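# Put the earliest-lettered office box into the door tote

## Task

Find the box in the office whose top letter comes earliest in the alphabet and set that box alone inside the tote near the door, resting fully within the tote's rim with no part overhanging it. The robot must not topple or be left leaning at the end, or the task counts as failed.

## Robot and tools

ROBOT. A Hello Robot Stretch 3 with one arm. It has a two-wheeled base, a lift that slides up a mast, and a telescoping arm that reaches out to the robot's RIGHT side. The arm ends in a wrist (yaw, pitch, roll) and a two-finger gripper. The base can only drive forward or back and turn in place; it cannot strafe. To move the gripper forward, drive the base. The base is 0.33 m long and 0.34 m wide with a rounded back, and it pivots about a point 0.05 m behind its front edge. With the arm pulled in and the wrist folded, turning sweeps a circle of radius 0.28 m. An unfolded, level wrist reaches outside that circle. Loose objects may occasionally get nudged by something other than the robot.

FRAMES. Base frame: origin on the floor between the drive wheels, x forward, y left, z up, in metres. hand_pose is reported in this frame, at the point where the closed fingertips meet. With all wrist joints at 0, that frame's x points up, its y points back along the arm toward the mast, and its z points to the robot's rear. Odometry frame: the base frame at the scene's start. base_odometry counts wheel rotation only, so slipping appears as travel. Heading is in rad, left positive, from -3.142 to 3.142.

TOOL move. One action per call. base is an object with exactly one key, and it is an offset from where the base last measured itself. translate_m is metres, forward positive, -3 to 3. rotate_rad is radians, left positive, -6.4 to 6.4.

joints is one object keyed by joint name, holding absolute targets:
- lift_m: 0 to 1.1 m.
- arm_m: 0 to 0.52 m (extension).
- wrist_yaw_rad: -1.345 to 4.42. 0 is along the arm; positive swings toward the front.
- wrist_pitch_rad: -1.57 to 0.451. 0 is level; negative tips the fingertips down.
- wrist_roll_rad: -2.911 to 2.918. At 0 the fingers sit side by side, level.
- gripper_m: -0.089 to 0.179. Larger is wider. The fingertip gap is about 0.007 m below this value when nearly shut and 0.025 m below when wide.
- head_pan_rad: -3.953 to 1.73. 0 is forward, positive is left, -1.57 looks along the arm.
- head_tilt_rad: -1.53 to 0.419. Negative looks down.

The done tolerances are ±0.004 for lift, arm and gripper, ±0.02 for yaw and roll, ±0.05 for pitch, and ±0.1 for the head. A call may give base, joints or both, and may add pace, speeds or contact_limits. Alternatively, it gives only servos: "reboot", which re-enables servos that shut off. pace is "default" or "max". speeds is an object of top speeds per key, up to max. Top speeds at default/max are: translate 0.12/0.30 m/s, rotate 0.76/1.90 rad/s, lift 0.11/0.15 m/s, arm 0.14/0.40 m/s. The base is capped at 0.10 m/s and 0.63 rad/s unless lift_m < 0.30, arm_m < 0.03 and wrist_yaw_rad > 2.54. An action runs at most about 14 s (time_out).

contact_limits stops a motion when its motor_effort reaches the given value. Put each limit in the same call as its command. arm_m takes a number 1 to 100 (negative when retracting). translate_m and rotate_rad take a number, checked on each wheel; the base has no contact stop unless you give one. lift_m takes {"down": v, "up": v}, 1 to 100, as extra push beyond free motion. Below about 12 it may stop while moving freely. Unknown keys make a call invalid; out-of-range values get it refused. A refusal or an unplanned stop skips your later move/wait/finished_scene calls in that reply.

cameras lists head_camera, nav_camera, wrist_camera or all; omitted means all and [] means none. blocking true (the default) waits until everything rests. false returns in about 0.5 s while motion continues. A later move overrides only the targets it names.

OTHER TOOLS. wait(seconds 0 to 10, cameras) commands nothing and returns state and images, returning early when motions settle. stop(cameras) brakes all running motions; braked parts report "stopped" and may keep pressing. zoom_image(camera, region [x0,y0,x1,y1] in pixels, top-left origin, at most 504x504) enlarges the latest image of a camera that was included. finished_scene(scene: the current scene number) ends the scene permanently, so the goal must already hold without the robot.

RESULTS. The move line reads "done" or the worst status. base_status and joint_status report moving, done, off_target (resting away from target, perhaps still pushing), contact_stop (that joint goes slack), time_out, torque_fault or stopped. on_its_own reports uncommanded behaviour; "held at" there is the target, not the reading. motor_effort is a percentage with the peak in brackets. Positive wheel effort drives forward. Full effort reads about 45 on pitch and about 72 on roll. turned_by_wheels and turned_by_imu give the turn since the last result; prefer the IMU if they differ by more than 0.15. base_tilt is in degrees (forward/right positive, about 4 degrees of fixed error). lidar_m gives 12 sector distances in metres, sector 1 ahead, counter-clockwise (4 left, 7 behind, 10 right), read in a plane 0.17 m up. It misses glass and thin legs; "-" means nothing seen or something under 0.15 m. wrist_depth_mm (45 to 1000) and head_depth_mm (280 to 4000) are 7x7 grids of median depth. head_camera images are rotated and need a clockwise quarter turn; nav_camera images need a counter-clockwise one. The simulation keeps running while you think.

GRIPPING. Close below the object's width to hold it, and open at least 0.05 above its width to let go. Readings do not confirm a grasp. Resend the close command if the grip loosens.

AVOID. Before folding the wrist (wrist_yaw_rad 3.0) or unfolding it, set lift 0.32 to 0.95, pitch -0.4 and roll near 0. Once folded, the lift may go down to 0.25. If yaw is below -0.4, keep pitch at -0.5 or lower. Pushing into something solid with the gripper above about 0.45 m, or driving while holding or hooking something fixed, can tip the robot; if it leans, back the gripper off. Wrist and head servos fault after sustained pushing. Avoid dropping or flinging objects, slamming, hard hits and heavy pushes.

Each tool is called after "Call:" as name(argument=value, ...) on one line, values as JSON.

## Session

Call:
move(joints={"head_pan_rad": 1.6, "head_tilt_rad": -0.4}, pace="max", cameras=["head_camera"])

Call:
move(joints={"head_pan_rad": 0.9}, pace="max", cameras=["head_camera"])

Call:
move(joints={"head_pan_rad": 0.2}, pace="max", cameras=["head_camera"])

Call:
move(joints={"head_pan_rad": -0.5}, pace="max", cameras=["head_camera"])

Call:
move(joints={"head_pan_rad": -1.2}, pace="max", cameras=["head_camera"])

Call:
move(joints={"head_pan_rad": -1.9}, pace="max", cameras=["head_camera"])

Call:
move(joints={"head_pan_rad": -2.6}, pace="max", cameras=["head_camera"])

Call:
move(joints={"head_pan_rad": -3.3}, pace="max", cameras=["head_camera"])

Call:
move(joints={"head_pan_rad": -3.95}, pace="max", cameras=["head_camera"])

Scene clock: 1.07 s.
move: done
base_odometry: x=+0.000 y=+0.000 heading=+0.000
turned_by_wheels: +0.000
turned_by_imu: +0.000
base_tilt: forward=+1.0 right=-0.2
lidar_m: 1.39 2.07 1.11 0.86 0.86 0.91 1.35 1.08 1.14 0.89 0.88 0.94
head_depth_mm: 819 880 948 1037 1145 1279 1376 / 794 851 918 996 1097 1205 1340 / 771 827 888 965 1059 1159 1294 / 752 800 857 933 1014 1121 1232 / 739 788 841 909 988 1083 1190 / 712 756 808 873 943 1029 1133 / 691 735 789 844 908 993 1092
base_status: not commanded
joint_positions: lift_m=+0.410 arm_m=+0.002 wrist_yaw_rad=+2.888 wrist_pitch_rad=-0.323 wrist_roll_rad=+0.000 gripper_m=+0.037 head_pan_rad=+1.635 head_tilt_rad=-0.399
joint_status: all done
measured_speeds: all 0
motor_effort: left_wheel=-0.3(0.5) right_wheel=+2.0(2.5) lift_m=+26.3(26.6) arm_m=-10.9(10.9) wrist_yaw_rad=+1.0(1.3) wrist_pitch_rad=+2.8(3.1) wrist_roll_rad=+0.8(1.1) gripper_m=-0.3(1.0) head_pan_rad=-1.1(4.9) head_tilt_rad=-1.8(3.1)
hand_pose: x=+0.0377 y=+0.0812 z=+0.4448 quat_wxyz=(+0.201, +0.706, +0.025, +0.678) (m; base frame)
wrist_depth_mm: - 707 - - - - - / 133 753 - - - - - / 140 174 - - - - - / 149 167 - - - - - / 160 171 980 913 916 918 910 / 707 183 128 699 708 748 743 / 613 193 610 629 587 629 627
pictures: head_camera (sideways)
Images, in order (width x height): head_camera 896x504.

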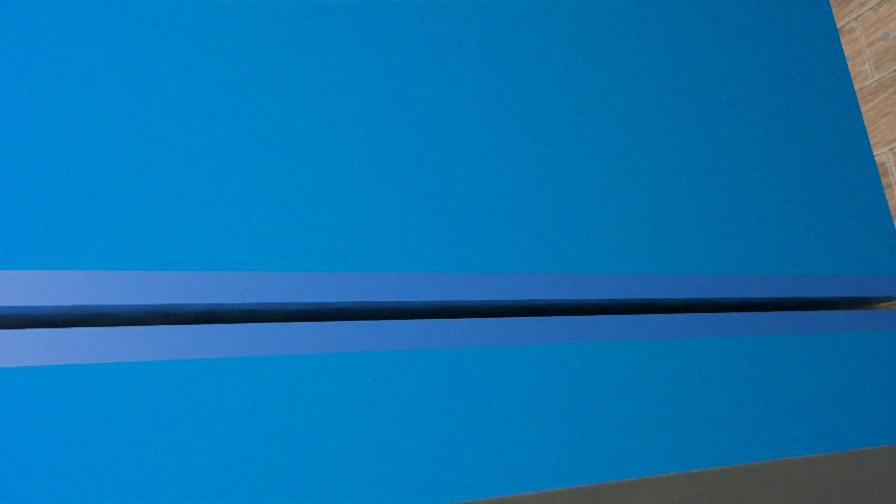

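Scene clock: 1.93 s.
move: done
base_odometry: x=+0.000 y=+0.000 heading=+0.000
turned_by_wheels: +0.000
turned_by_imu: +0.000
base_tilt: forward=+1.0 right=-0.1
lidar_m: 1.38 2.07 1.11 0.86 0.86 0.91 1.35 1.08 1.14 0.89 0.88 0.94
head_depth_mm: 1799 1909 2008 2116 2246 1777 1457 / 1891 2015 2144 2275 2331 1757 1444 / 1985 2113 2244 2424 2301 1776 1431 / 2106 2230 2426 2547 2285 1758 1440 / 2187 2347 2498 2686 2095 1697 1432 / 1096 1157 1229 1310 1387 1492 1432 / 985 1029 1084 1144 1210 1284 1348
base_status: not commanded
joint_positions: lift_m=+0.410 arm_m=+0.002 wrist_yaw_rad=+2.888 wrist_pitch_rad=-0.323 wrist_roll_rad=+0.000 gripper_m=+0.037 head_pan_rad=+0.903 head_tilt_rad=-0.400
joint_status: all done
measured_speeds: all 0
motor_effort: left_wheel=-0.3(0.4) right_wheel=+2.1(2.6) lift_m=+26.6(26.7) arm_m=-13.5(13.5) wrist_yaw_rad=+1.0(1.1) wrist_pitch_rad=+2.8(3.2) wrist_roll_rad=+0.8(1.1) gripper_m=-0.6(1.4) head_pan_rad=-2.5(4.8) head_tilt_rad=-1.6(3.9)
hand_pose: x=+0.0377 y=+0.0812 z=+0.4448 quat_wxyz=(+0.201, +0.706, +0.025, +0.678) (m; base frame)
wrist_depth_mm: - 716 - - - - - / 133 739 - - - - - / 140 175 - - - - - / 149 166 - - - - - / 161 171 956 910 911 942 933 / 713 183 128 692 714 749 750 / 627 192 614 631 590 636 627
pictures: head_camera (sideways)
Images, in order (width x height): head_camera 896x504.

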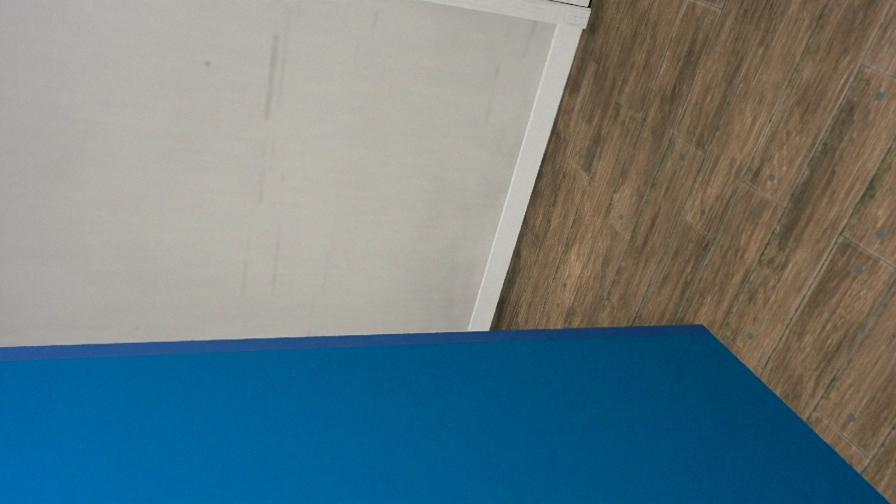

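Scene clock: 2.77 s.
move: done
base_odometry: x=+0.000 y=+0.000 heading=+0.000
turned_by_wheels: +0.000
turned_by_imu: +0.000
base_tilt: forward=+0.9 right=-0.2
lidar_m: 1.38 2.07 1.11 0.87 0.86 0.92 1.35 1.08 1.14 0.89 0.88 0.94
head_depth_mm: 1728 1741 1772 1817 1851 1733 1453 / 1853 1993 2154 2281 2209 1760 1439 / 1847 1975 2113 2295 2285 1770 1443 / 1809 1951 2068 2248 2291 1719 1439 / 1784 1892 2040 2212 2278 1755 1439 / 1764 1870 1988 2125 2268 1756 1431 / 1723 1800 1962 2130 2209 1748 1429
base_status: not commanded
joint_positions: lift_m=+0.410 arm_m=+0.002 wrist_yaw_rad=+2.888 wrist_pitch_rad=-0.323 wrist_roll_rad=+0.000 gripper_m=+0.037 head_pan_rad=+0.184 head_tilt_rad=-0.400
joint_status: all done
measured_speeds: all 0
motor_effort: left_wheel=-0.3(0.5) right_wheel=+2.0(2.4) lift_m=+26.9(26.9) arm_m=-15.4(15.7) wrist_yaw_rad=+0.7(1.4) wrist_pitch_rad=+2.8(3.1) wrist_roll_rad=+0.8(1.0) gripper_m=-0.5(1.1) head_pan_rad=-1.2(4.2) head_tilt_rad=-2.5(2.5)
hand_pose: x=+0.0377 y=+0.0812 z=+0.4448 quat_wxyz=(+0.201, +0.706, +0.025, +0.678) (m; base frame)
wrist_depth_mm: - 721 - - - - - / 133 748 - - - - - / 140 174 - - - - - / 150 168 - - - - - / 160 172 962 914 929 932 934 / 702 182 127 696 720 744 738 / 633 193 613 619 587 628 635
pictures: head_camera (sideways)
Images, in order (width x height): head_camera 896x504.

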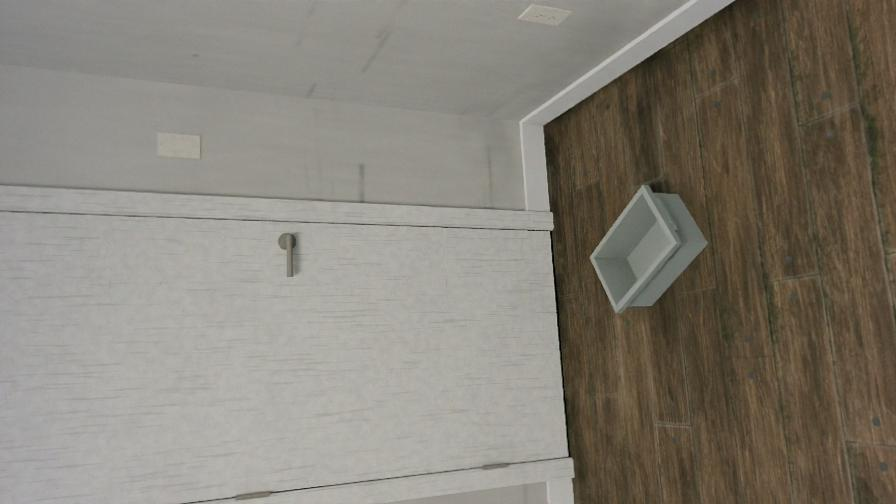

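Scene clock: 3.60 s.
move: done
base_odometry: x=+0.000 y=+0.000 heading=+0.000
turned_by_wheels: +0.000
turned_by_imu: +0.000
base_tilt: forward=+0.9 right=-0.1
lidar_m: 1.39 2.06 1.11 0.87 0.86 0.91 1.35 1.08 1.14 0.89 0.88 0.94
head_depth_mm: 776 817 863 917 972 1040 1120 / 818 873 926 987 1059 1131 1225 / 875 941 999 1073 1149 1247 1333 / 941 1014 1084 1161 1259 1383 1410 / 1012 1098 1195 1303 1414 1545 1437 / 1106 1207 1309 1438 1589 1670 1428 / 1221 1330 1450 1621 1807 1748 1425
base_status: not commanded
joint_positions: lift_m=+0.410 arm_m=+0.002 wrist_yaw_rad=+2.888 wrist_pitch_rad=-0.323 wrist_roll_rad=+0.000 gripper_m=+0.037 head_pan_rad=-0.526 head_tilt_rad=-0.400
joint_status: all done
measured_speeds: all 0
motor_effort: left_wheel=-0.2(0.5) right_wheel=+1.9(2.4) lift_m=+26.6(27.0) arm_m=-17.6(17.9) wrist_yaw_rad=+0.9(1.1) wrist_pitch_rad=+2.6(3.1) wrist_roll_rad=+0.8(1.0) gripper_m=+0.2(1.0) head_pan_rad=-0.2(5.4) head_tilt_rad=-2.5(2.7)
hand_pose: x=+0.0377 y=+0.0812 z=+0.4448 quat_wxyz=(+0.201, +0.706, +0.025, +0.678) (m; base frame)
wrist_depth_mm: - 714 - - - - - / 132 753 - - - - - / 140 174 - - - - - / 149 167 - - - - - / 160 172 962 935 930 903 910 / 709 182 128 684 718 729 754 / 614 192 611 623 585 630 629
pictures: head_camera (sideways)
Images, in order (width x height): head_camera 896x504.

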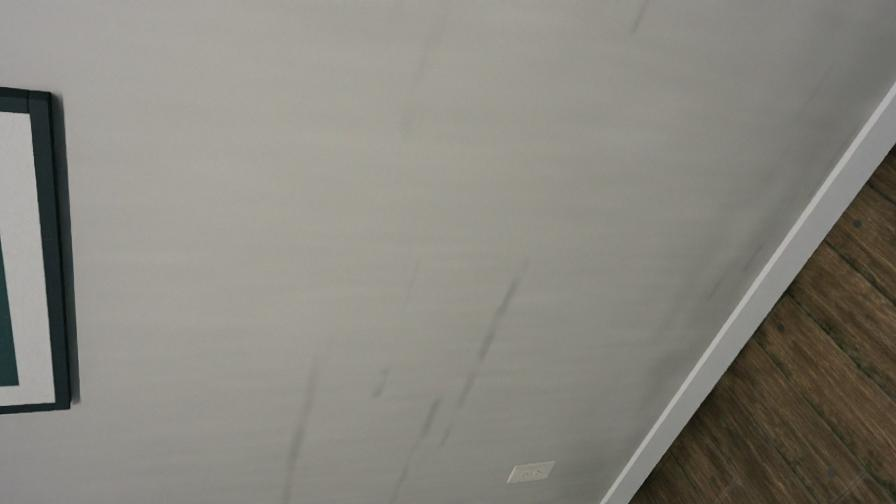

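Scene clock: 4.43 s.
move: done
base_odometry: x=+0.000 y=+0.000 heading=+0.000
turned_by_wheels: +0.000
turned_by_imu: +0.000
base_tilt: forward=+0.9 right=-0.1
lidar_m: 1.39 2.07 1.11 0.87 0.86 0.91 1.35 1.08 1.14 0.89 0.88 0.94
head_depth_mm: 733 781 844 906 995 1088 1200 / 732 783 842 911 991 1079 1198 / 728 787 836 903 986 1082 1206 / 728 779 837 909 983 1082 1193 / 724 779 835 901 988 1080 1190 / 727 778 832 899 983 1072 1191 / 729 772 834 903 978 1070 1187
base_status: not commanded
joint_positions: lift_m=+0.410 arm_m=+0.002 wrist_yaw_rad=+2.888 wrist_pitch_rad=-0.323 wrist_roll_rad=+0.000 gripper_m=+0.037 head_pan_rad=-1.230 head_tilt_rad=-0.400
joint_status: all done
measured_speeds: all 0
motor_effort: left_wheel=-0.1(0.4) right_wheel=+1.9(2.5) lift_m=+26.7(27.2) arm_m=-20.1(20.4) wrist_yaw_rad=+0.7(1.4) wrist_pitch_rad=+3.0(3.1) wrist_roll_rad=+0.9(1.0) gripper_m=-0.1(1.2) head_pan_rad=+0.1(4.8) head_tilt_rad=-3.4(3.4)
hand_pose: x=+0.0377 y=+0.0812 z=+0.4448 quat_wxyz=(+0.201, +0.706, +0.025, +0.678) (m; base frame)
wrist_depth_mm: - 712 - - - - - / 133 740 - - - - - / 140 175 - - - - - / 149 167 - - - - - / 160 171 968 926 917 922 907 / 712 182 128 696 727 746 745 / 627 193 613 635 590 619 629
pictures: head_camera (sideways)
Images, in order (width x height): head_camera 896x504.

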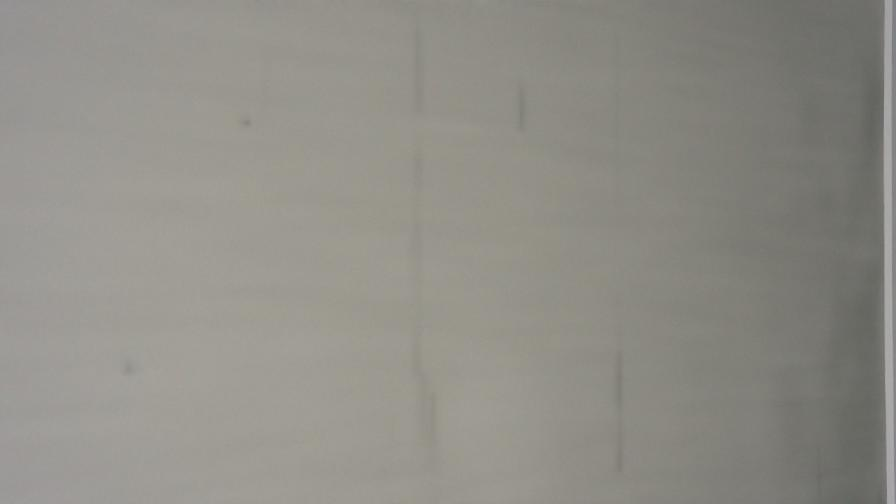

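Scene clock: 5.27 s.
move: done
base_odometry: x=+0.000 y=+0.000 heading=+0.000
turned_by_wheels: +0.000
turned_by_imu: +0.000
base_tilt: forward=+1.1 right=-0.2
lidar_m: 1.39 2.07 1.11 0.86 0.86 0.92 1.34 1.08 1.14 0.89 0.88 0.94
head_depth_mm: 1305 1417 1512 1383 1817 1620 1455 / 1174 1274 1377 1522 1733 1772 1443 / 1078 1158 1255 1361 1507 1640 1437 / 989 1056 1139 1238 1363 1486 1442 / 915 977 1047 1123 1224 1329 1387 / 853 901 959 1030 1107 1197 1310 / 800 840 890 951 1013 1088 1182
base_status: not commanded
joint_positions: lift_m=+0.410 arm_m=+0.002 wrist_yaw_rad=+2.888 wrist_pitch_rad=-0.323 wrist_roll_rad=+0.000 gripper_m=+0.037 head_pan_rad=-1.932 head_tilt_rad=-0.400
joint_status: all done
measured_speeds: all 0
motor_effort: left_wheel=+0.1(0.5) right_wheel=+2.2(2.3) lift_m=+26.7(27.2) arm_m=-22.2(22.4) wrist_yaw_rad=+0.6(1.2) wrist_pitch_rad=+2.7(3.1) wrist_roll_rad=+0.8(1.0) gripper_m=-0.4(1.3) head_pan_rad=+0.0(4.4) head_tilt_rad=-2.8(2.8)
hand_pose: x=+0.0377 y=+0.0812 z=+0.4448 quat_wxyz=(+0.201, +0.706, +0.025, +0.678) (m; base frame)
wrist_depth_mm: - 718 - - - - - / 133 741 - - - - - / 140 175 - - - - - / 149 168 - - - - - / 160 172 950 935 935 946 915 / 715 183 128 686 716 743 751 / 622 193 616 629 595 623 623
pictures: head_camera (sideways)
Images, in order (width x height): head_camera 896x504.

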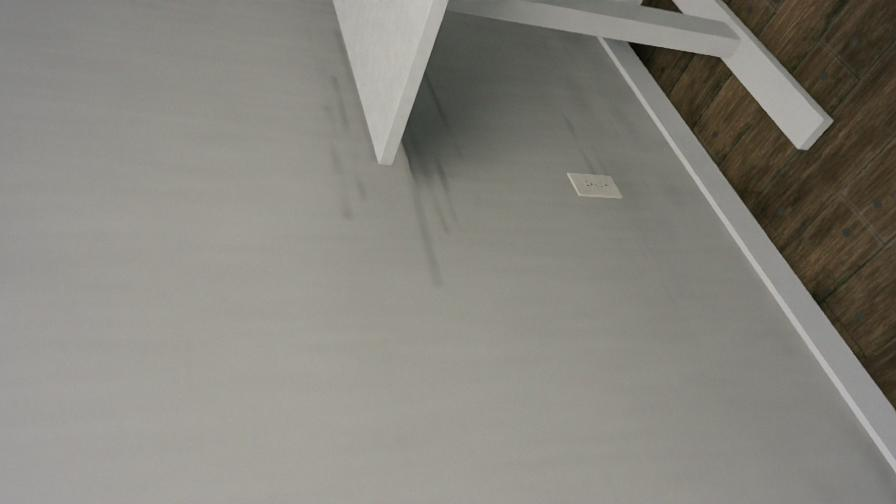

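Scene clock: 6.10 s.
move: done
base_odometry: x=+0.000 y=+0.000 heading=+0.000
turned_by_wheels: +0.000
turned_by_imu: +0.000
base_tilt: forward=+1.0 right=-0.1
lidar_m: 1.38 2.07 1.11 0.87 0.86 0.91 1.35 1.08 1.14 0.89 0.88 0.94
head_depth_mm: 1396 1490 1544 1030 1838 1771 1461 / 1410 1508 1567 1024 1873 1791 1439 / 1421 1514 1562 1094 1378 1710 1446 / 1457 1561 1550 1090 1442 1700 1448 / 1469 1584 1542 1082 2012 1742 1438 / 1490 1596 1524 1865 2028 1758 1422 / 1518 1630 1508 1385 1597 1647 1430
base_status: not commanded
joint_positions: lift_m=+0.410 arm_m=+0.002 wrist_yaw_rad=+2.888 wrist_pitch_rad=-0.323 wrist_roll_rad=+0.000 gripper_m=+0.037 head_pan_rad=-2.632 head_tilt_rad=-0.400
joint_status: all done
measured_speeds: all 0
motor_effort: left_wheel=-0.3(0.5) right_wheel=+1.9(2.5) lift_m=+27.2(27.5) arm_m=-23.1(23.6) wrist_yaw_rad=+0.9(1.3) wrist_pitch_rad=+2.7(3.2) wrist_roll_rad=+0.8(1.0) gripper_m=+0.6(1.6) head_pan_rad=+0.2(5.2) head_tilt_rad=-1.3(2.9)
hand_pose: x=+0.0377 y=+0.0812 z=+0.4448 quat_wxyz=(+0.201, +0.706, +0.025, +0.678) (m; base frame)
wrist_depth_mm: - 708 - - - - - / 132 755 - - - - - / 140 174 - - - - - / 149 168 - - - - - / 160 171 969 914 920 903 932 / 712 182 128 696 715 759 743 / 622 192 603 623 591 624 624
pictures: head_camera (sideways)
Images, in order (width x height): head_camera 896x504.

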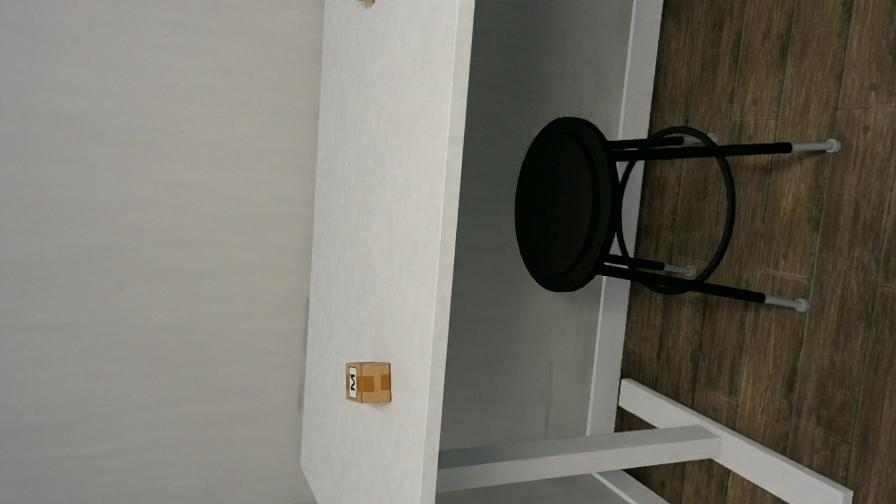

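Scene clock: 6.93 s.
move: done
base_odometry: x=+0.000 y=+0.000 heading=+0.000
turned_by_wheels: +0.000
turned_by_imu: +0.000
base_tilt: forward=+1.0 right=-0.1
lidar_m: 1.39 2.07 1.11 0.87 0.86 0.92 1.35 1.08 1.14 0.89 0.88 0.94
head_depth_mm: 970 1004 1059 1099 1155 1223 1289 / 1077 1126 1184 1256 1315 1415 1402 / 1216 1275 1344 1429 1533 1615 1444 / 1413 1477 1499 1667 1824 1762 1444 / 1584 1679 1539 1461 1992 1701 1441 / 1526 1602 1545 1802 2009 1751 1433 / 1452 1526 1514 1065 1868 1745 1425
base_status: not commanded
joint_positions: lift_m=+0.410 arm_m=+0.002 wrist_yaw_rad=+2.888 wrist_pitch_rad=-0.323 wrist_roll_rad=+0.000 gripper_m=+0.037 head_pan_rad=-3.333 head_tilt_rad=-0.400
joint_status: all done
measured_speeds: all 0
motor_effort: left_wheel=-0.3(0.3) right_wheel=+2.2(2.6) lift_m=+27.3(27.5) arm_m=-23.3(23.6) wrist_yaw_rad=+1.0(1.1) wrist_pitch_rad=+2.9(3.0) wrist_roll_rad=+0.8(1.1) gripper_m=-0.4(1.0) head_pan_rad=+0.8(5.1) head_tilt_rad=-1.7(3.0)
hand_pose: x=+0.0377 y=+0.0812 z=+0.4448 quat_wxyz=(+0.201, +0.706, +0.025, +0.678) (m; base frame)
wrist_depth_mm: - 717 - - - - - / 133 757 - - - - - / 140 174 - - - - - / 149 167 - - - - - / 161 172 986 929 920 915 908 / 700 182 127 693 727 745 748 / 624 193 609 629 586 629 631
pictures: head_camera (sideways)
Images, in order (width x height): head_camera 896x504.

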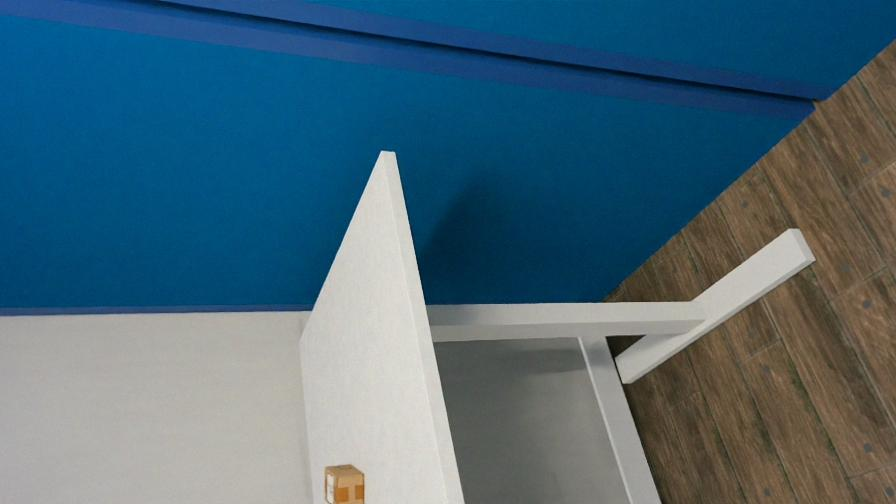

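Scene clock: 7.73 s.
move: done
base_odometry: x=+0.000 y=+0.000 heading=+0.000
turned_by_wheels: +0.000
turned_by_imu: +0.000
base_tilt: forward=+0.9 right=-0.2
lidar_m: 1.39 2.07 1.11 0.87 0.86 0.91 1.35 1.08 1.13 0.89 0.88 0.94
head_depth_mm: - - - - - - - / - - - - - - - / 739 791 843 915 993 1078 - / 765 815 881 953 1032 1123 1235 / 797 853 915 994 1078 1182 1318 / 829 881 955 1031 1137 1256 1370 / 859 922 1001 1094 1206 1326 1426
base_status: not commanded
joint_positions: lift_m=+0.410 arm_m=+0.002 wrist_yaw_rad=+2.888 wrist_pitch_rad=-0.323 wrist_roll_rad=+0.000 gripper_m=+0.037 head_pan_rad=-3.982 head_tilt_rad=-0.400
joint_status: all done
measured_speeds: all 0
motor_effort: left_wheel=-0.2(0.4) right_wheel=+2.0(2.7) lift_m=+27.6(27.9) arm_m=-23.8(23.8) wrist_yaw_rad=+0.5(1.2) wrist_pitch_rad=+2.8(3.0) wrist_roll_rad=+0.6(1.1) gripper_m=-1.1(1.1) head_pan_rad=+0.5(4.1) head_tilt_rad=-2.0(2.5)
hand_pose: x=+0.0377 y=+0.0812 z=+0.4448 quat_wxyz=(+0.201, +0.706, +0.025, +0.678) (m; base frame)
wrist_depth_mm: - 716 - - - - - / 133 760 - - - - - / 140 174 - - - - - / 149 167 - - - - - / 161 171 959 934 918 920 911 / 709 182 127 685 718 743 749 / 618 192 607 636 591 618 628
pictures: head_camera (sideways)
Images, in order (width x height): head_camera 896x504.

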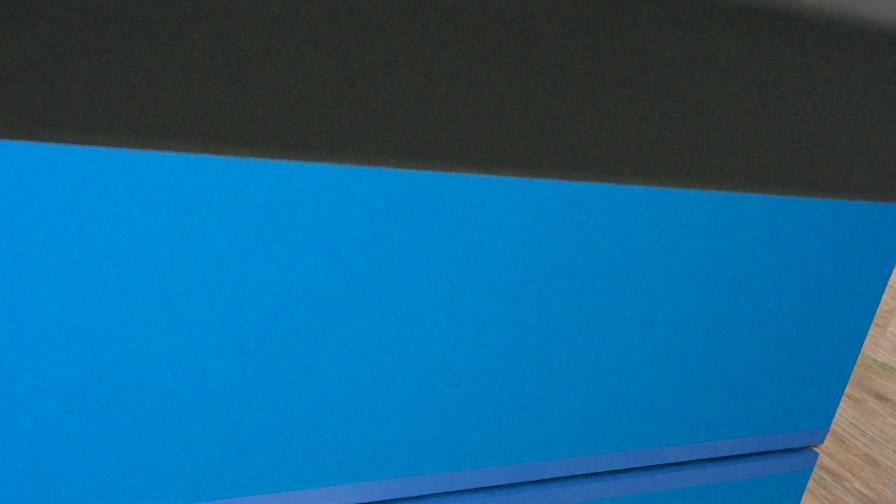

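Call:
move(joints={"head_pan_rad": -2.72, "head_tilt_rad": -0.4, "wrist_yaw_rad": 2.998, "wrist_pitch_rad": -0.42}, pace="max", cameras=["head_camera"])

Call:
zoom_image(camera="head_camera", region=[330, 400, 410, 480])

Call:
zoom_image(camera="head_camera", region=[320, 20, 400, 100])

Scene clock: 41.60 s.
move: done
base_odometry: x=+0.000 y=+0.000 heading=+0.000
turned_by_wheels: +0.000
turned_by_imu: +0.001
base_tilt: forward=+1.0 right=-0.1
lidar_m: 1.39 2.07 1.11 0.87 0.86 0.91 1.35 1.07 1.14 0.89 0.88 0.94
head_depth_mm: 1406 1505 1571 1027 1884 1782 1458 / 1404 1532 1571 1100 1892 1785 1439 / 1434 1524 1553 1095 1427 1677 1441 / 1445 1540 1546 1093 1376 1766 1435 / 1458 1558 1536 1074 1910 1702 1435 / 1460 1577 1527 1080 1984 1768 1431 / 1482 1598 1505 1404 1942 1628 1427
base_status: not commanded
joint_positions: lift_m=+0.410 arm_m=+0.002 wrist_yaw_rad=+2.995 wrist_pitch_rad=-0.434 wrist_roll_rad=+0.000 gripper_m=+0.037 head_pan_rad=-2.689 head_tilt_rad=-0.400
joint_status: all done
measured_speeds: all 0
motor_effort: left_wheel=-0.2(0.4) right_wheel=+1.9(2.3) lift_m=+28.7(28.8) arm_m=-22.9(23.1) wrist_yaw_rad=+3.5(9.2) wrist_pitch_rad=+2.4(3.7) wrist_roll_rad=+0.8(1.1) gripper_m=+0.1(1.5) head_pan_rad=-1.9(6.1) head_tilt_rad=-1.8(3.4)
hand_pose: x=+0.0113 y=+0.0732 z=+0.4192 quat_wxyz=(+0.203, +0.699, +0.101, +0.678) (m; base frame)
wrist_depth_mm: - 135 818 - - - - / - 145 846 - - - - / - 156 945 - - - - / - 174 933 - - - - / 768 200 203 775 774 781 780 / 666 643 127 623 634 666 648 / 567 581 263 570 538 572 562
pictures: head_camera (sideways)
Images, in order (width x height): head_camera 896x504.

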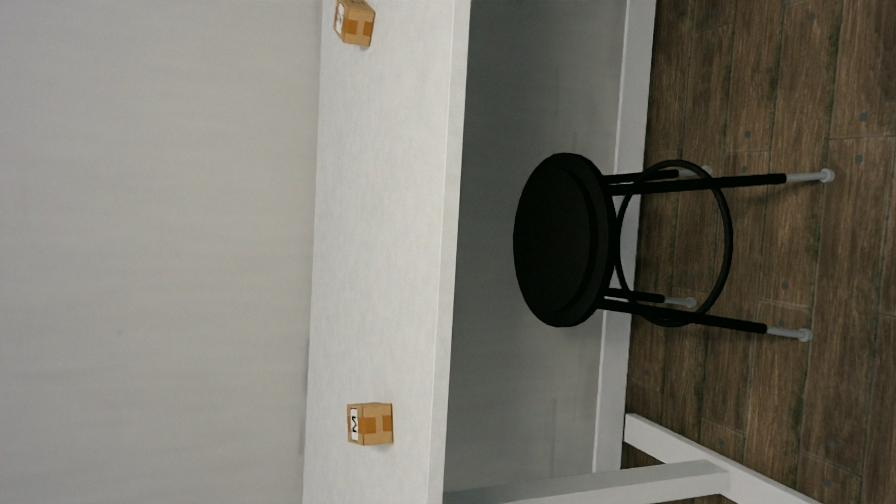

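Scaled by 6.300 from the camera's 896x504 image, which has a finer 1280x720 frame.

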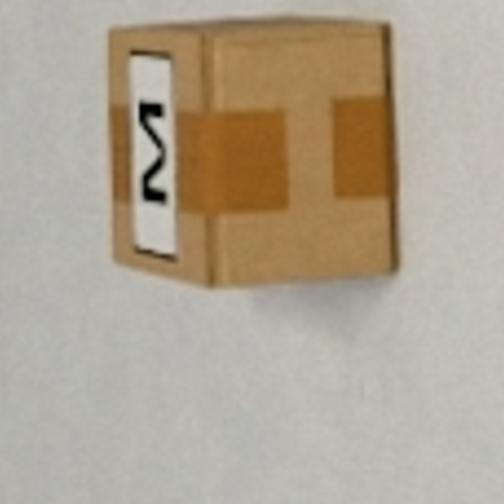

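Scaled by 6.300 from the camera's 896x504 image, which has a finer 1280x720 frame.

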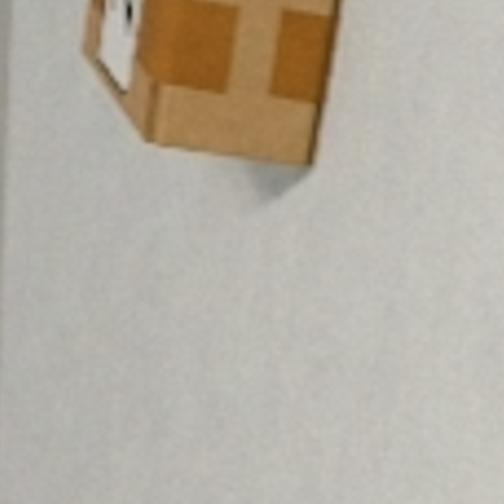

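Call:
zoom_image(camera="head_camera", region=[325, 0, 385, 50])

Call:
move(joints={"lift_m": 0.285, "head_pan_rad": 0.6, "head_tilt_rad": -0.45}, base={"rotate_rad": 0.34}, pace="max", contact_limits={"rotate_rad": 40}, cameras=["head_camera", "nav_camera"])

Scaled by 8.400 from the camera's 896x504 image, which has a finer 1280x720 frame.

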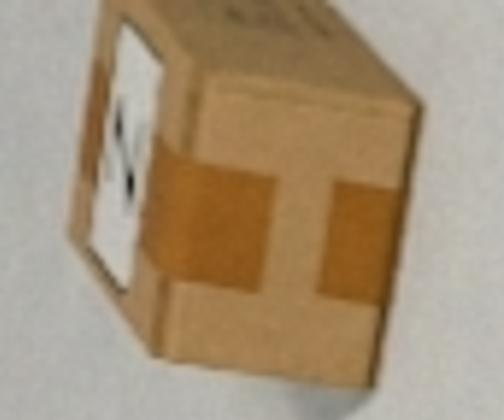

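Scene clock: 47.97 s.
move: done
base_odometry: x=+0.000 y=+0.000 heading=+0.340
turned_by_wheels: +0.340
turned_by_imu: +0.339
base_tilt: forward=+0.9 right=+0.1
lidar_m: 2.07 1.34 0.91 0.85 0.87 1.11 1.40 1.11 0.93 0.88 0.89 1.15
head_depth_mm: 1835 1949 2080 2247 2153 1695 1393 / 1941 2053 2189 2365 2140 1696 1373 / 2037 2207 2337 2516 2151 1678 1372 / 2147 2299 2522 2658 2108 1667 1373 / 1152 1238 1327 1420 1559 1612 1378 / 1031 1091 1161 1243 1354 1469 1388 / 931 986 1044 1104 1178 1281 1316
base_status: done
joint_positions: lift_m=+0.285 arm_m=+0.002 wrist_yaw_rad=+2.995 wrist_pitch_rad=-0.436 wrist_roll_rad=+0.000 gripper_m=+0.037 head_pan_rad=+0.616 head_tilt_rad=-0.450
joint_status: all done
measured_speeds: translate_m=+0.000 rotate_rad=+0.000 lift_m=+0.000 arm_m=+0.000 wrist_yaw_rad=+0.000 wrist_pitch_rad=+0.000 wrist_roll_rad=+0.000 head_pan_rad=-0.024 head_tilt_rad=+0.000
motor_effort: left_wheel=-8.7(15.8) right_wheel=+7.4(14.1) lift_m=+22.1(26.9) arm_m=-21.7(23.2) wrist_yaw_rad=+3.5(4.0) wrist_pitch_rad=+2.8(3.1) wrist_roll_rad=+0.9(1.1) gripper_m=-0.1(1.3) head_pan_rad=-2.8(5.8) head_tilt_rad=-1.5(6.4)
contact_limits: rotate_rad 40 (maximum 100)
hand_pose: x=+0.0112 y=+0.0730 z=+0.2936 quat_wxyz=(+0.203, +0.699, +0.102, +0.678) (m; base frame)
wrist_depth_mm: - 136 - 819 - - - / - 146 - 867 - - - / - 157 188 925 - - - / 757 175 724 765 742 765 755 / 601 561 204 609 616 606 603 / 510 494 128 297 495 512 508 / 436 279 257 279 414 441 440
pictures: head_camera (sideways), nav_camera (sideways)
Images, in order (width x height): head_camera 896x504, nav_camera 672x504.

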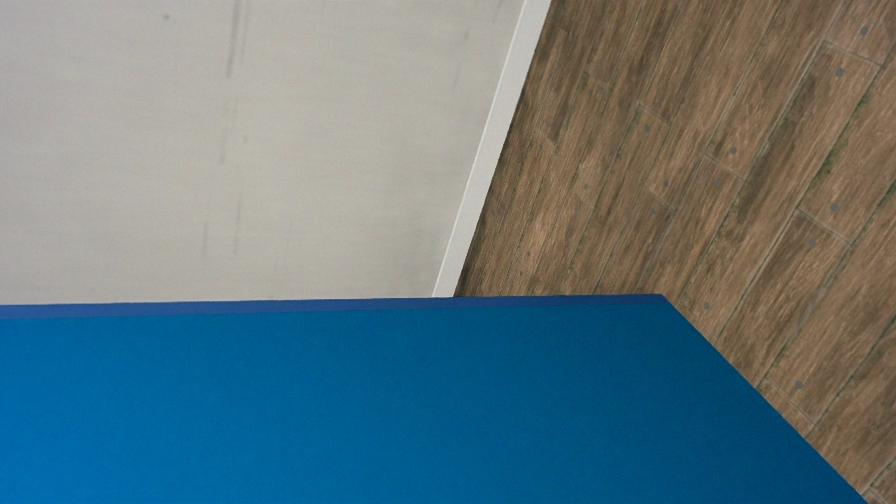

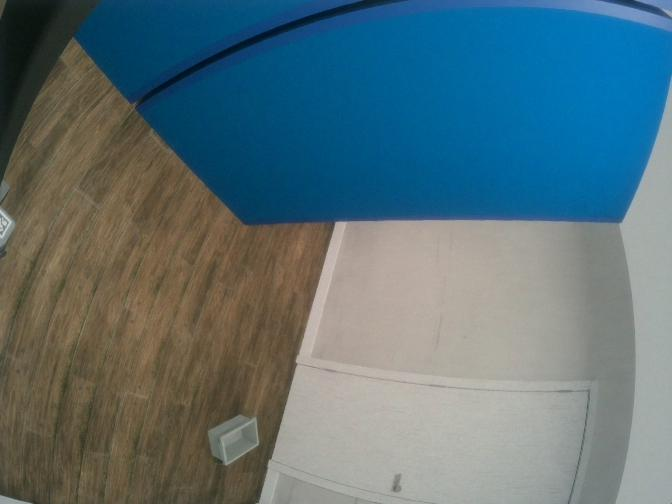

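Call:
move(base={"rotate_rad": 0.257}, pace="max", contact_limits={"rotate_rad": 40}, cameras=[])

Call:
move(base={"translate_m": 1.65}, pace="max", contact_limits={"translate_m": 38}, joints={"head_pan_rad": 1.6, "head_tilt_rad": -0.4}, cameras=["nav_camera"])

Call:
move(base={"rotate_rad": 1.314}, pace="max", contact_limits={"rotate_rad": 40}, joints={"head_pan_rad": 0.5, "head_tilt_rad": -0.4}, cameras=["head_camera", "nav_camera"])

Scene clock: 60.00 s.
move: done
base_odometry: x=+0.000 y=+0.000 heading=+0.596
turned_by_wheels: +0.257
turned_by_imu: +0.256
base_tilt: forward=+0.9 right=-0.1
lidar_m: 2.07 1.05 0.86 0.85 0.94 1.35 1.08 1.08 0.88 0.88 0.97 1.51
head_depth_mm: 2058 2148 2293 2432 2175 1683 1389 / 1183 2275 2440 2671 2135 1672 1386 / 1071 1158 1275 1408 1571 1642 1391 / 979 1056 1147 1254 1384 1536 1382 / 904 967 1039 1127 1238 1370 1385 / 837 892 960 1039 1117 1228 1315 / 784 832 884 951 1021 1108 1212
base_status: done
joint_positions: lift_m=+0.285 arm_m=+0.002 wrist_yaw_rad=+2.995 wrist_pitch_rad=-0.436 wrist_roll_rad=+0.000 gripper_m=+0.037 head_pan_rad=+0.600 head_tilt_rad=-0.450
joint_status: not commanded
measured_speeds: all 0
motor_effort: left_wheel=-8.5(17.3) right_wheel=+7.9(14.9) lift_m=+23.3(23.6) arm_m=-20.1(20.7) wrist_yaw_rad=+2.8(3.7) wrist_pitch_rad=+3.1(3.1) wrist_roll_rad=+0.8(1.1) gripper_m=-0.3(1.4) head_pan_rad=-3.1(3.9) head_tilt_rad=-1.7(2.1)
contact_limits: rotate_rad 40 (maximum 100)
hand_pose: x=+0.0112 y=+0.0730 z=+0.2936 quat_wxyz=(+0.203, +0.699, +0.102, +0.678) (m; base frame)
wrist_depth_mm: 815 135 - - 809 - - / 883 146 - - 882 - - / 935 157 871 934 921 929 863 / 743 176 713 760 762 734 754 / 607 568 204 603 618 603 624 / 513 491 128 298 495 510 515 / 435 280 257 280 415 440 436
pictures: none
No camera images: "cameras" was empty.

Scene clock: 66.90 s.
move: done
base_odometry: x=+1.365 y=+0.926 heading=+0.596
turned_by_wheels: +0.000
turned_by_imu: -0.001
base_tilt: forward=+1.0 right=-0.1
lidar_m: 0.44 0.52 0.81 3.60 0.85 1.01 2.69 1.42 1.15 1.14 0.56 0.46
head_depth_mm: 3076 3269 3450 3314 2332 1777 1449 / 3106 3323 3503 3288 2309 1779 1438 / 3135 3305 3571 3296 2278 1764 1450 / 3284 3381 3702 3267 2259 1760 1444 / 3362 3494 3953 3238 2297 1773 1440 / 3345 3495 1112 1144 1210 1286 1335 / 824 854 893 928 967 1028 1104
base_status: done
joint_positions: lift_m=+0.285 arm_m=+0.002 wrist_yaw_rad=+2.996 wrist_pitch_rad=-0.436 wrist_roll_rad=+0.000 gripper_m=+0.037 head_pan_rad=+1.600 head_tilt_rad=-0.400
joint_status: all done
measured_speeds: all 0
motor_effort: left_wheel=+6.3(13.1) right_wheel=+1.5(14.1) lift_m=+26.1(26.3) arm_m=-22.6(23.0) wrist_yaw_rad=+2.8(3.4) wrist_pitch_rad=+2.7(3.2) wrist_roll_rad=+0.9(1.1) gripper_m=+0.0(1.3) head_pan_rad=-3.1(5.8) head_tilt_rad=+3.5(6.5)
contact_limits: translate_m 38 (maximum 100)
hand_pose: x=+0.0111 y=+0.0730 z=+0.2936 quat_wxyz=(+0.203, +0.699, +0.102, +0.678) (m; base frame)
wrist_depth_mm: 569 135 - - - - 519 / - 146 - - - - 512 / - 156 912 - - - 513 / 710 175 720 743 756 743 510 / 603 561 204 619 602 605 566 / 508 498 128 299 491 512 514 / 437 280 258 280 417 440 436
pictures: nav_camera (sideways)
Images, in order (width x height): nav_camera 672x504.

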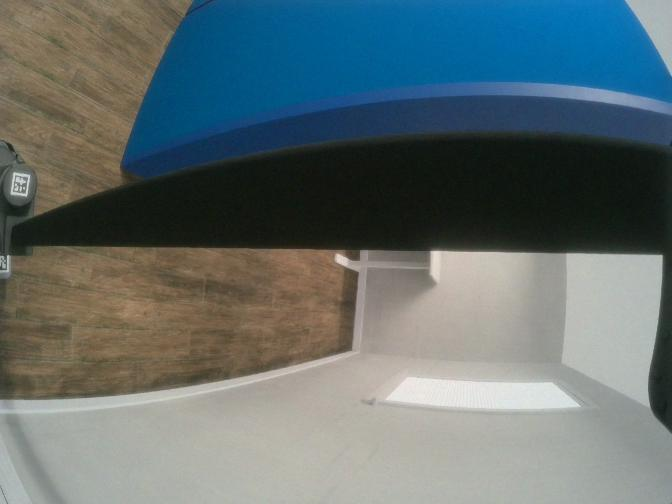

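Scene clock: 68.83 s.
move: done
base_odometry: x=+1.365 y=+0.926 heading=+1.910
turned_by_wheels: +1.314
turned_by_imu: +1.309
base_tilt: forward=+1.0 right=-0.2
lidar_m: 1.32 0.78 0.76 1.63 1.83 1.23 1.14 0.73 0.49 0.44 0.45 0.61
head_depth_mm: 3046 3207 3412 3207 2323 1790 1445 / 3160 3387 3578 3297 2285 1760 1449 / 3308 3517 3793 3245 2280 1757 1446 / 3449 3506 3916 2932 2126 1660 1441 / 816 866 923 986 1060 1155 1262 / 702 741 779 831 880 945 1035 / 625 660 708 765 844 945 1061
base_status: done
joint_positions: lift_m=+0.285 arm_m=+0.002 wrist_yaw_rad=+2.996 wrist_pitch_rad=-0.436 wrist_roll_rad=+0.000 gripper_m=+0.037 head_pan_rad=+0.486 head_tilt_rad=-0.399
joint_status: all done
measured_speeds: translate_m=+0.000 rotate_rad=+0.000 lift_m=+0.000 arm_m=+0.000 wrist_yaw_rad=+0.000 wrist_pitch_rad=+0.000 wrist_roll_rad=+0.000 head_pan_rad=+0.024 head_tilt_rad=+0.000
motor_effort: left_wheel=-8.4(16.2) right_wheel=+7.8(17.3) lift_m=+26.7(26.8) arm_m=-23.1(23.7) wrist_yaw_rad=+2.3(3.2) wrist_pitch_rad=+2.5(3.1) wrist_roll_rad=+0.8(1.1) gripper_m=+0.5(1.2) head_pan_rad=+2.7(4.9) head_tilt_rad=+2.6(4.8)
contact_limits: rotate_rad 40 (maximum 100)
hand_pose: x=+0.0111 y=+0.0730 z=+0.2936 quat_wxyz=(+0.203, +0.699, +0.102, +0.678) (m; base frame)
wrist_depth_mm: - 135 - - - - - / - 146 - - - 676 - / - 157 949 - - 766 - / 746 175 712 757 747 747 748 / 609 560 204 602 603 610 604 / 508 496 128 299 491 508 507 / 438 282 259 280 415 441 436
pictures: head_camera (sideways), nav_camera (sideways)
Images, in order (width x height): head_camera 896x504, nav_camera 672x504.

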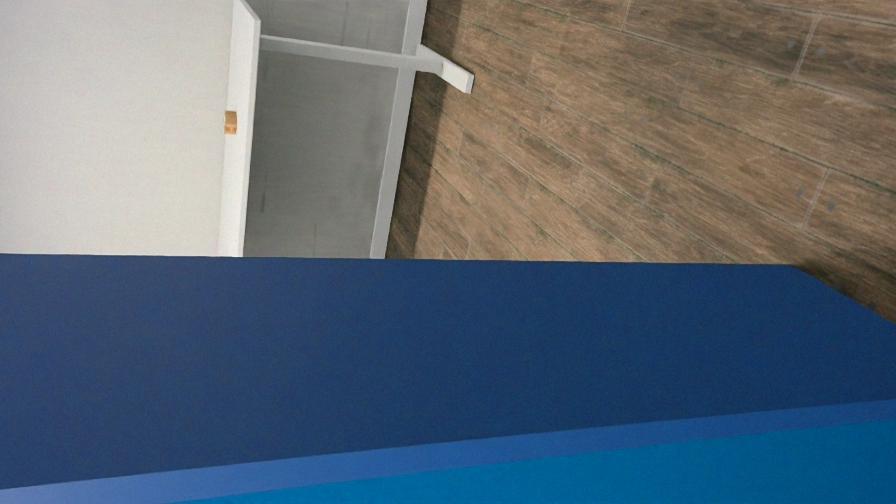

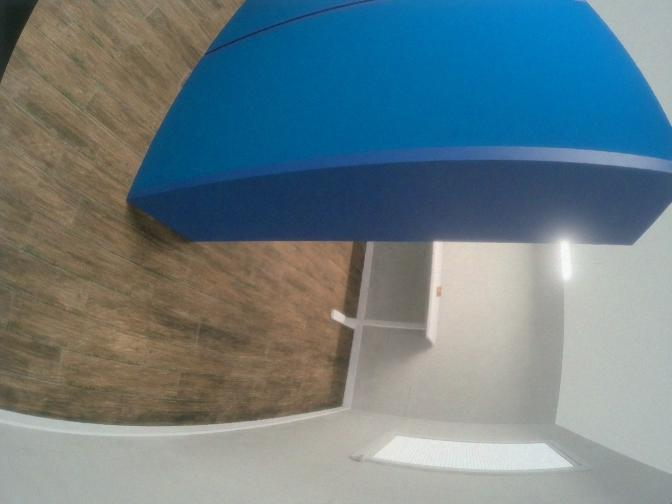

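Call:
move(base={"translate_m": 1.25}, pace="max", contact_limits={"translate_m": 38}, joints={"head_pan_rad": 1.7, "head_tilt_rad": -0.4}, cameras=["head_camera"])

Call:
move(joints={"head_pan_rad": 1.1}, pace="max", cameras=["head_camera"])

Call:
move(joints={"head_pan_rad": 0.45}, pace="max", cameras=["head_camera"])

Call:
move(joints={"head_pan_rad": -0.2}, pace="max", cameras=["head_camera"])

Scene clock: 88.17 s.
move: done
base_odometry: x=+0.950 y=+2.105 heading=+1.910
turned_by_wheels: +0.000
turned_by_imu: +0.000
base_tilt: forward=+1.1 right=-0.2
lidar_m: 0.94 2.01 2.68 1.51 0.72 0.80 2.30 0.55 0.37 0.34 0.34 0.44
head_depth_mm: 2943 3147 3289 3368 2323 1773 1455 / 2917 3168 3381 3337 2293 1774 1447 / 2953 3142 3413 3096 2290 1770 1449 / 2119 2303 2479 2916 2282 1747 1431 / 1272 1375 1429 1594 1478 1611 1384 / 1071 1387 1220 787 1205 947 890 / 526 560 592 - - - -
base_status: done
joint_positions: lift_m=+0.285 arm_m=+0.002 wrist_yaw_rad=+2.996 wrist_pitch_rad=-0.436 wrist_roll_rad=+0.000 gripper_m=+0.037 head_pan_rad=+1.701 head_tilt_rad=-0.399
joint_status: all done
measured_speeds: all 0
motor_effort: left_wheel=+3.5(14.6) right_wheel=+4.4(14.5) lift_m=+29.8(29.8) arm_m=-16.3(20.8) wrist_yaw_rad=+2.8(3.2) wrist_pitch_rad=+3.0(3.2) wrist_roll_rad=+1.0(1.1) gripper_m=-0.5(1.3) head_pan_rad=-2.7(4.9) head_tilt_rad=+0.7(4.0)
contact_limits: translate_m 38 (maximum 100)
hand_pose: x=+0.0111 y=+0.0730 z=+0.2936 quat_wxyz=(+0.203, +0.699, +0.103, +0.678) (m; base frame)
wrist_depth_mm: 504 136 - - - - - / - 146 - - - - - / - 157 907 - - - - / - 175 733 741 756 758 731 / 605 569 204 603 617 602 619 / 507 495 128 298 494 507 507 / 437 280 258 282 411 436 443
pictures: head_camera (sideways)
Images, in order (width x height): head_camera 896x504.

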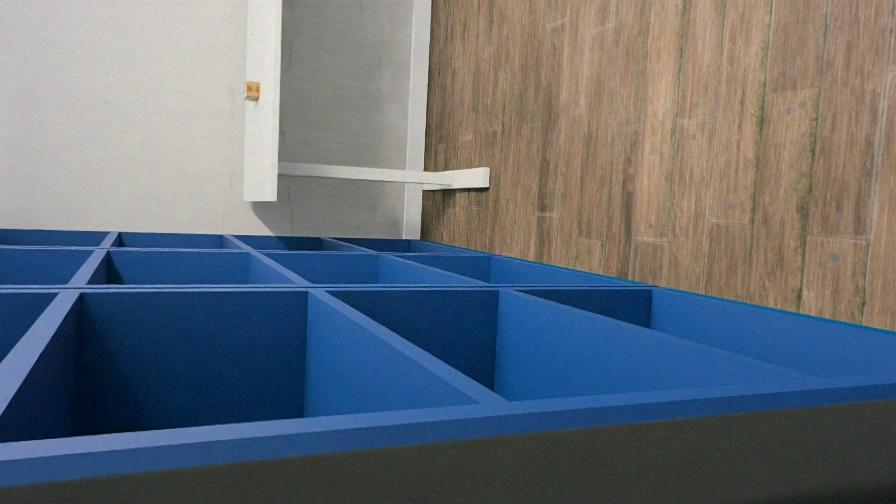

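Scene clock: 88.97 s.
move: done
base_odometry: x=+0.950 y=+2.105 heading=+1.910
turned_by_wheels: +0.000
turned_by_imu: +0.000
base_tilt: forward=+1.0 right=-0.1
lidar_m: 0.94 2.02 2.68 1.51 0.72 0.80 2.31 0.55 0.37 0.34 0.35 0.44
head_depth_mm: 2797 2894 2676 3051 2326 1777 1454 / 3117 3255 3338 3112 2290 1780 1444 / 3537 3739 3959 3313 2292 1766 1443 / 3476 3705 - 3300 2276 1758 1447 / 3288 3452 3681 3288 2285 1759 1440 / 3101 3202 3516 3223 2293 1746 1437 / 3009 3185 3318 3242 2265 1754 1428
base_status: not commanded
joint_positions: lift_m=+0.285 arm_m=+0.002 wrist_yaw_rad=+2.996 wrist_pitch_rad=-0.436 wrist_roll_rad=+0.000 gripper_m=+0.037 head_pan_rad=+1.084 head_tilt_rad=-0.399
joint_status: all done
measured_speeds: all 0
motor_effort: left_wheel=+3.2(3.5) right_wheel=+4.2(4.6) lift_m=+30.1(30.3) arm_m=-15.4(16.8) wrist_yaw_rad=+2.3(3.0) wrist_pitch_rad=+3.0(3.0) wrist_roll_rad=+0.7(1.0) gripper_m=-0.3(0.8) head_pan_rad=-0.8(5.0) head_tilt_rad=-0.5(1.3)
contact_limits: translate_m 38 (maximum 100)
hand_pose: x=+0.0111 y=+0.0730 z=+0.2936 quat_wxyz=(+0.203, +0.699, +0.103, +0.678) (m; base frame)
wrist_depth_mm: 509 135 - - - - - / - 146 - - - - - / - 157 925 - - - - / - 174 716 755 753 746 742 / 610 568 204 614 608 609 609 / 512 495 127 297 493 514 513 / 438 279 258 281 417 436 437
pictures: head_camera (sideways)
Images, in order (width x height): head_camera 896x504.

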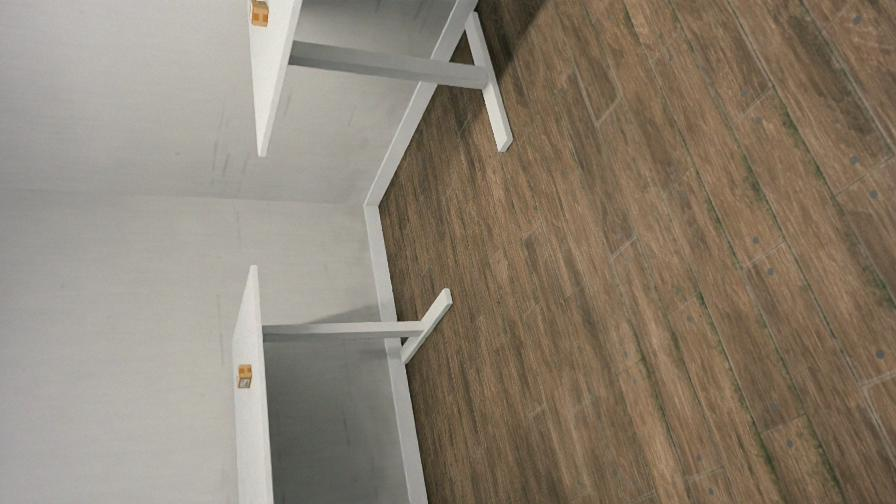

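Scene clock: 89.77 s.
move: done
base_odometry: x=+0.950 y=+2.105 heading=+1.910
turned_by_wheels: +0.000
turned_by_imu: +0.000
base_tilt: forward=+0.9 right=-0.2
lidar_m: 0.94 2.01 2.67 1.51 0.72 0.80 2.31 0.55 0.37 0.34 0.35 0.44
head_depth_mm: 1980 2099 2266 2350 2307 1786 1457 / 2071 2215 2355 2491 2282 1760 1448 / 2123 2266 2351 2592 2302 1769 1435 / 2202 2347 2238 2703 2245 1751 1440 / 2308 2451 2639 2842 2266 1754 1448 / 2405 2578 2713 2924 2268 1749 1435 / 2492 2633 2900 3050 2260 1749 1434
base_status: not commanded
joint_positions: lift_m=+0.285 arm_m=+0.002 wrist_yaw_rad=+2.996 wrist_pitch_rad=-0.436 wrist_roll_rad=+0.000 gripper_m=+0.037 head_pan_rad=+0.426 head_tilt_rad=-0.399
joint_status: all done
measured_speeds: all 0
motor_effort: left_wheel=+3.5(3.6) right_wheel=+4.3(4.7) lift_m=+30.3(30.5) arm_m=-15.4(16.0) wrist_yaw_rad=+2.8(2.9) wrist_pitch_rad=+2.8(3.1) wrist_roll_rad=+0.8(1.1) gripper_m=+0.1(1.3) head_pan_rad=-0.7(4.2) head_tilt_rad=+0.1(1.8)
contact_limits: translate_m 38 (maximum 100)
hand_pose: x=+0.0111 y=+0.0730 z=+0.2936 quat_wxyz=(+0.203, +0.699, +0.103, +0.678) (m; base frame)
wrist_depth_mm: 503 135 - - - - - / - 146 - - - - - / - 157 919 - - - - / - 175 727 754 743 756 764 / 611 561 204 604 610 603 604 / 509 493 128 298 488 506 508 / 434 280 258 279 415 437 441
pictures: head_camera (sideways)
Images, in order (width x height): head_camera 896x504.

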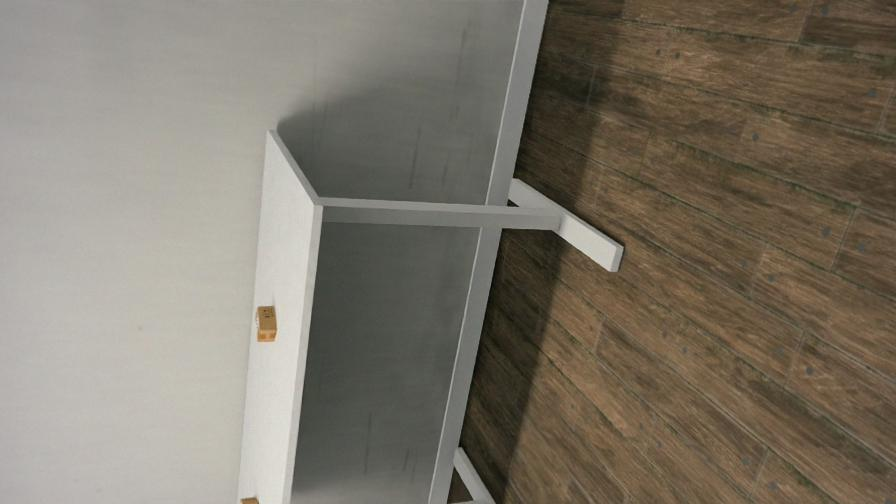

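Scene clock: 90.57 s.
move: done
base_odometry: x=+0.950 y=+2.105 heading=+1.910
turned_by_wheels: +0.000
turned_by_imu: +0.000
base_tilt: forward=+1.0 right=-0.3
lidar_m: 0.94 2.02 2.68 1.51 0.72 0.80 2.31 0.55 0.37 0.34 0.34 0.44
head_depth_mm: 521 536 535 547 580 609 638 / 624 643 668 692 719 699 795 / 778 812 851 888 902 999 1058 / 1035 1095 1167 1205 1351 1449 1376 / 1561 1713 1871 2116 2111 1760 1433 / 2018 2167 2323 2458 2275 1745 1428 / 1991 2116 2245 2442 2246 1754 1433
base_status: not commanded
joint_positions: lift_m=+0.285 arm_m=+0.002 wrist_yaw_rad=+2.996 wrist_pitch_rad=-0.436 wrist_roll_rad=+0.000 gripper_m=+0.037 head_pan_rad=-0.228 head_tilt_rad=-0.399
joint_status: all done
measured_speeds: all 0
motor_effort: left_wheel=+3.3(3.6) right_wheel=+4.0(4.6) lift_m=+30.5(30.6) arm_m=-14.7(15.6) wrist_yaw_rad=+2.7(2.9) wrist_pitch_rad=+2.9(3.1) wrist_roll_rad=+1.0(1.1) gripper_m=-0.4(0.9) head_pan_rad=-0.1(4.7) head_tilt_rad=-0.6(1.6)
contact_limits: translate_m 38 (maximum 100)
hand_pose: x=+0.0111 y=+0.0730 z=+0.2936 quat_wxyz=(+0.203, +0.699, +0.103, +0.678) (m; base frame)
wrist_depth_mm: 507 135 - - - - - / - 146 - - - - - / - 157 939 - - - - / - 175 710 758 756 757 757 / 603 564 204 599 612 605 612 / 511 496 128 296 489 513 507 / 438 281 258 280 416 441 441
pictures: head_camera (sideways)
Images, in order (width x height): head_camera 896x504.

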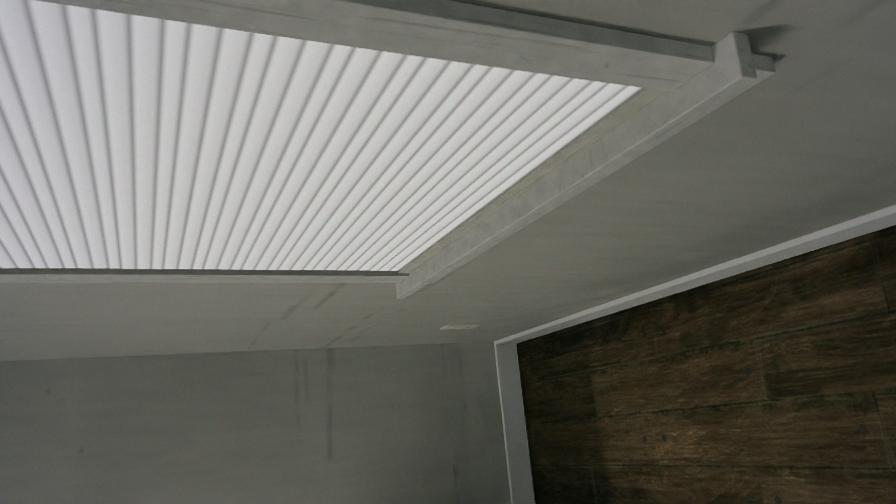

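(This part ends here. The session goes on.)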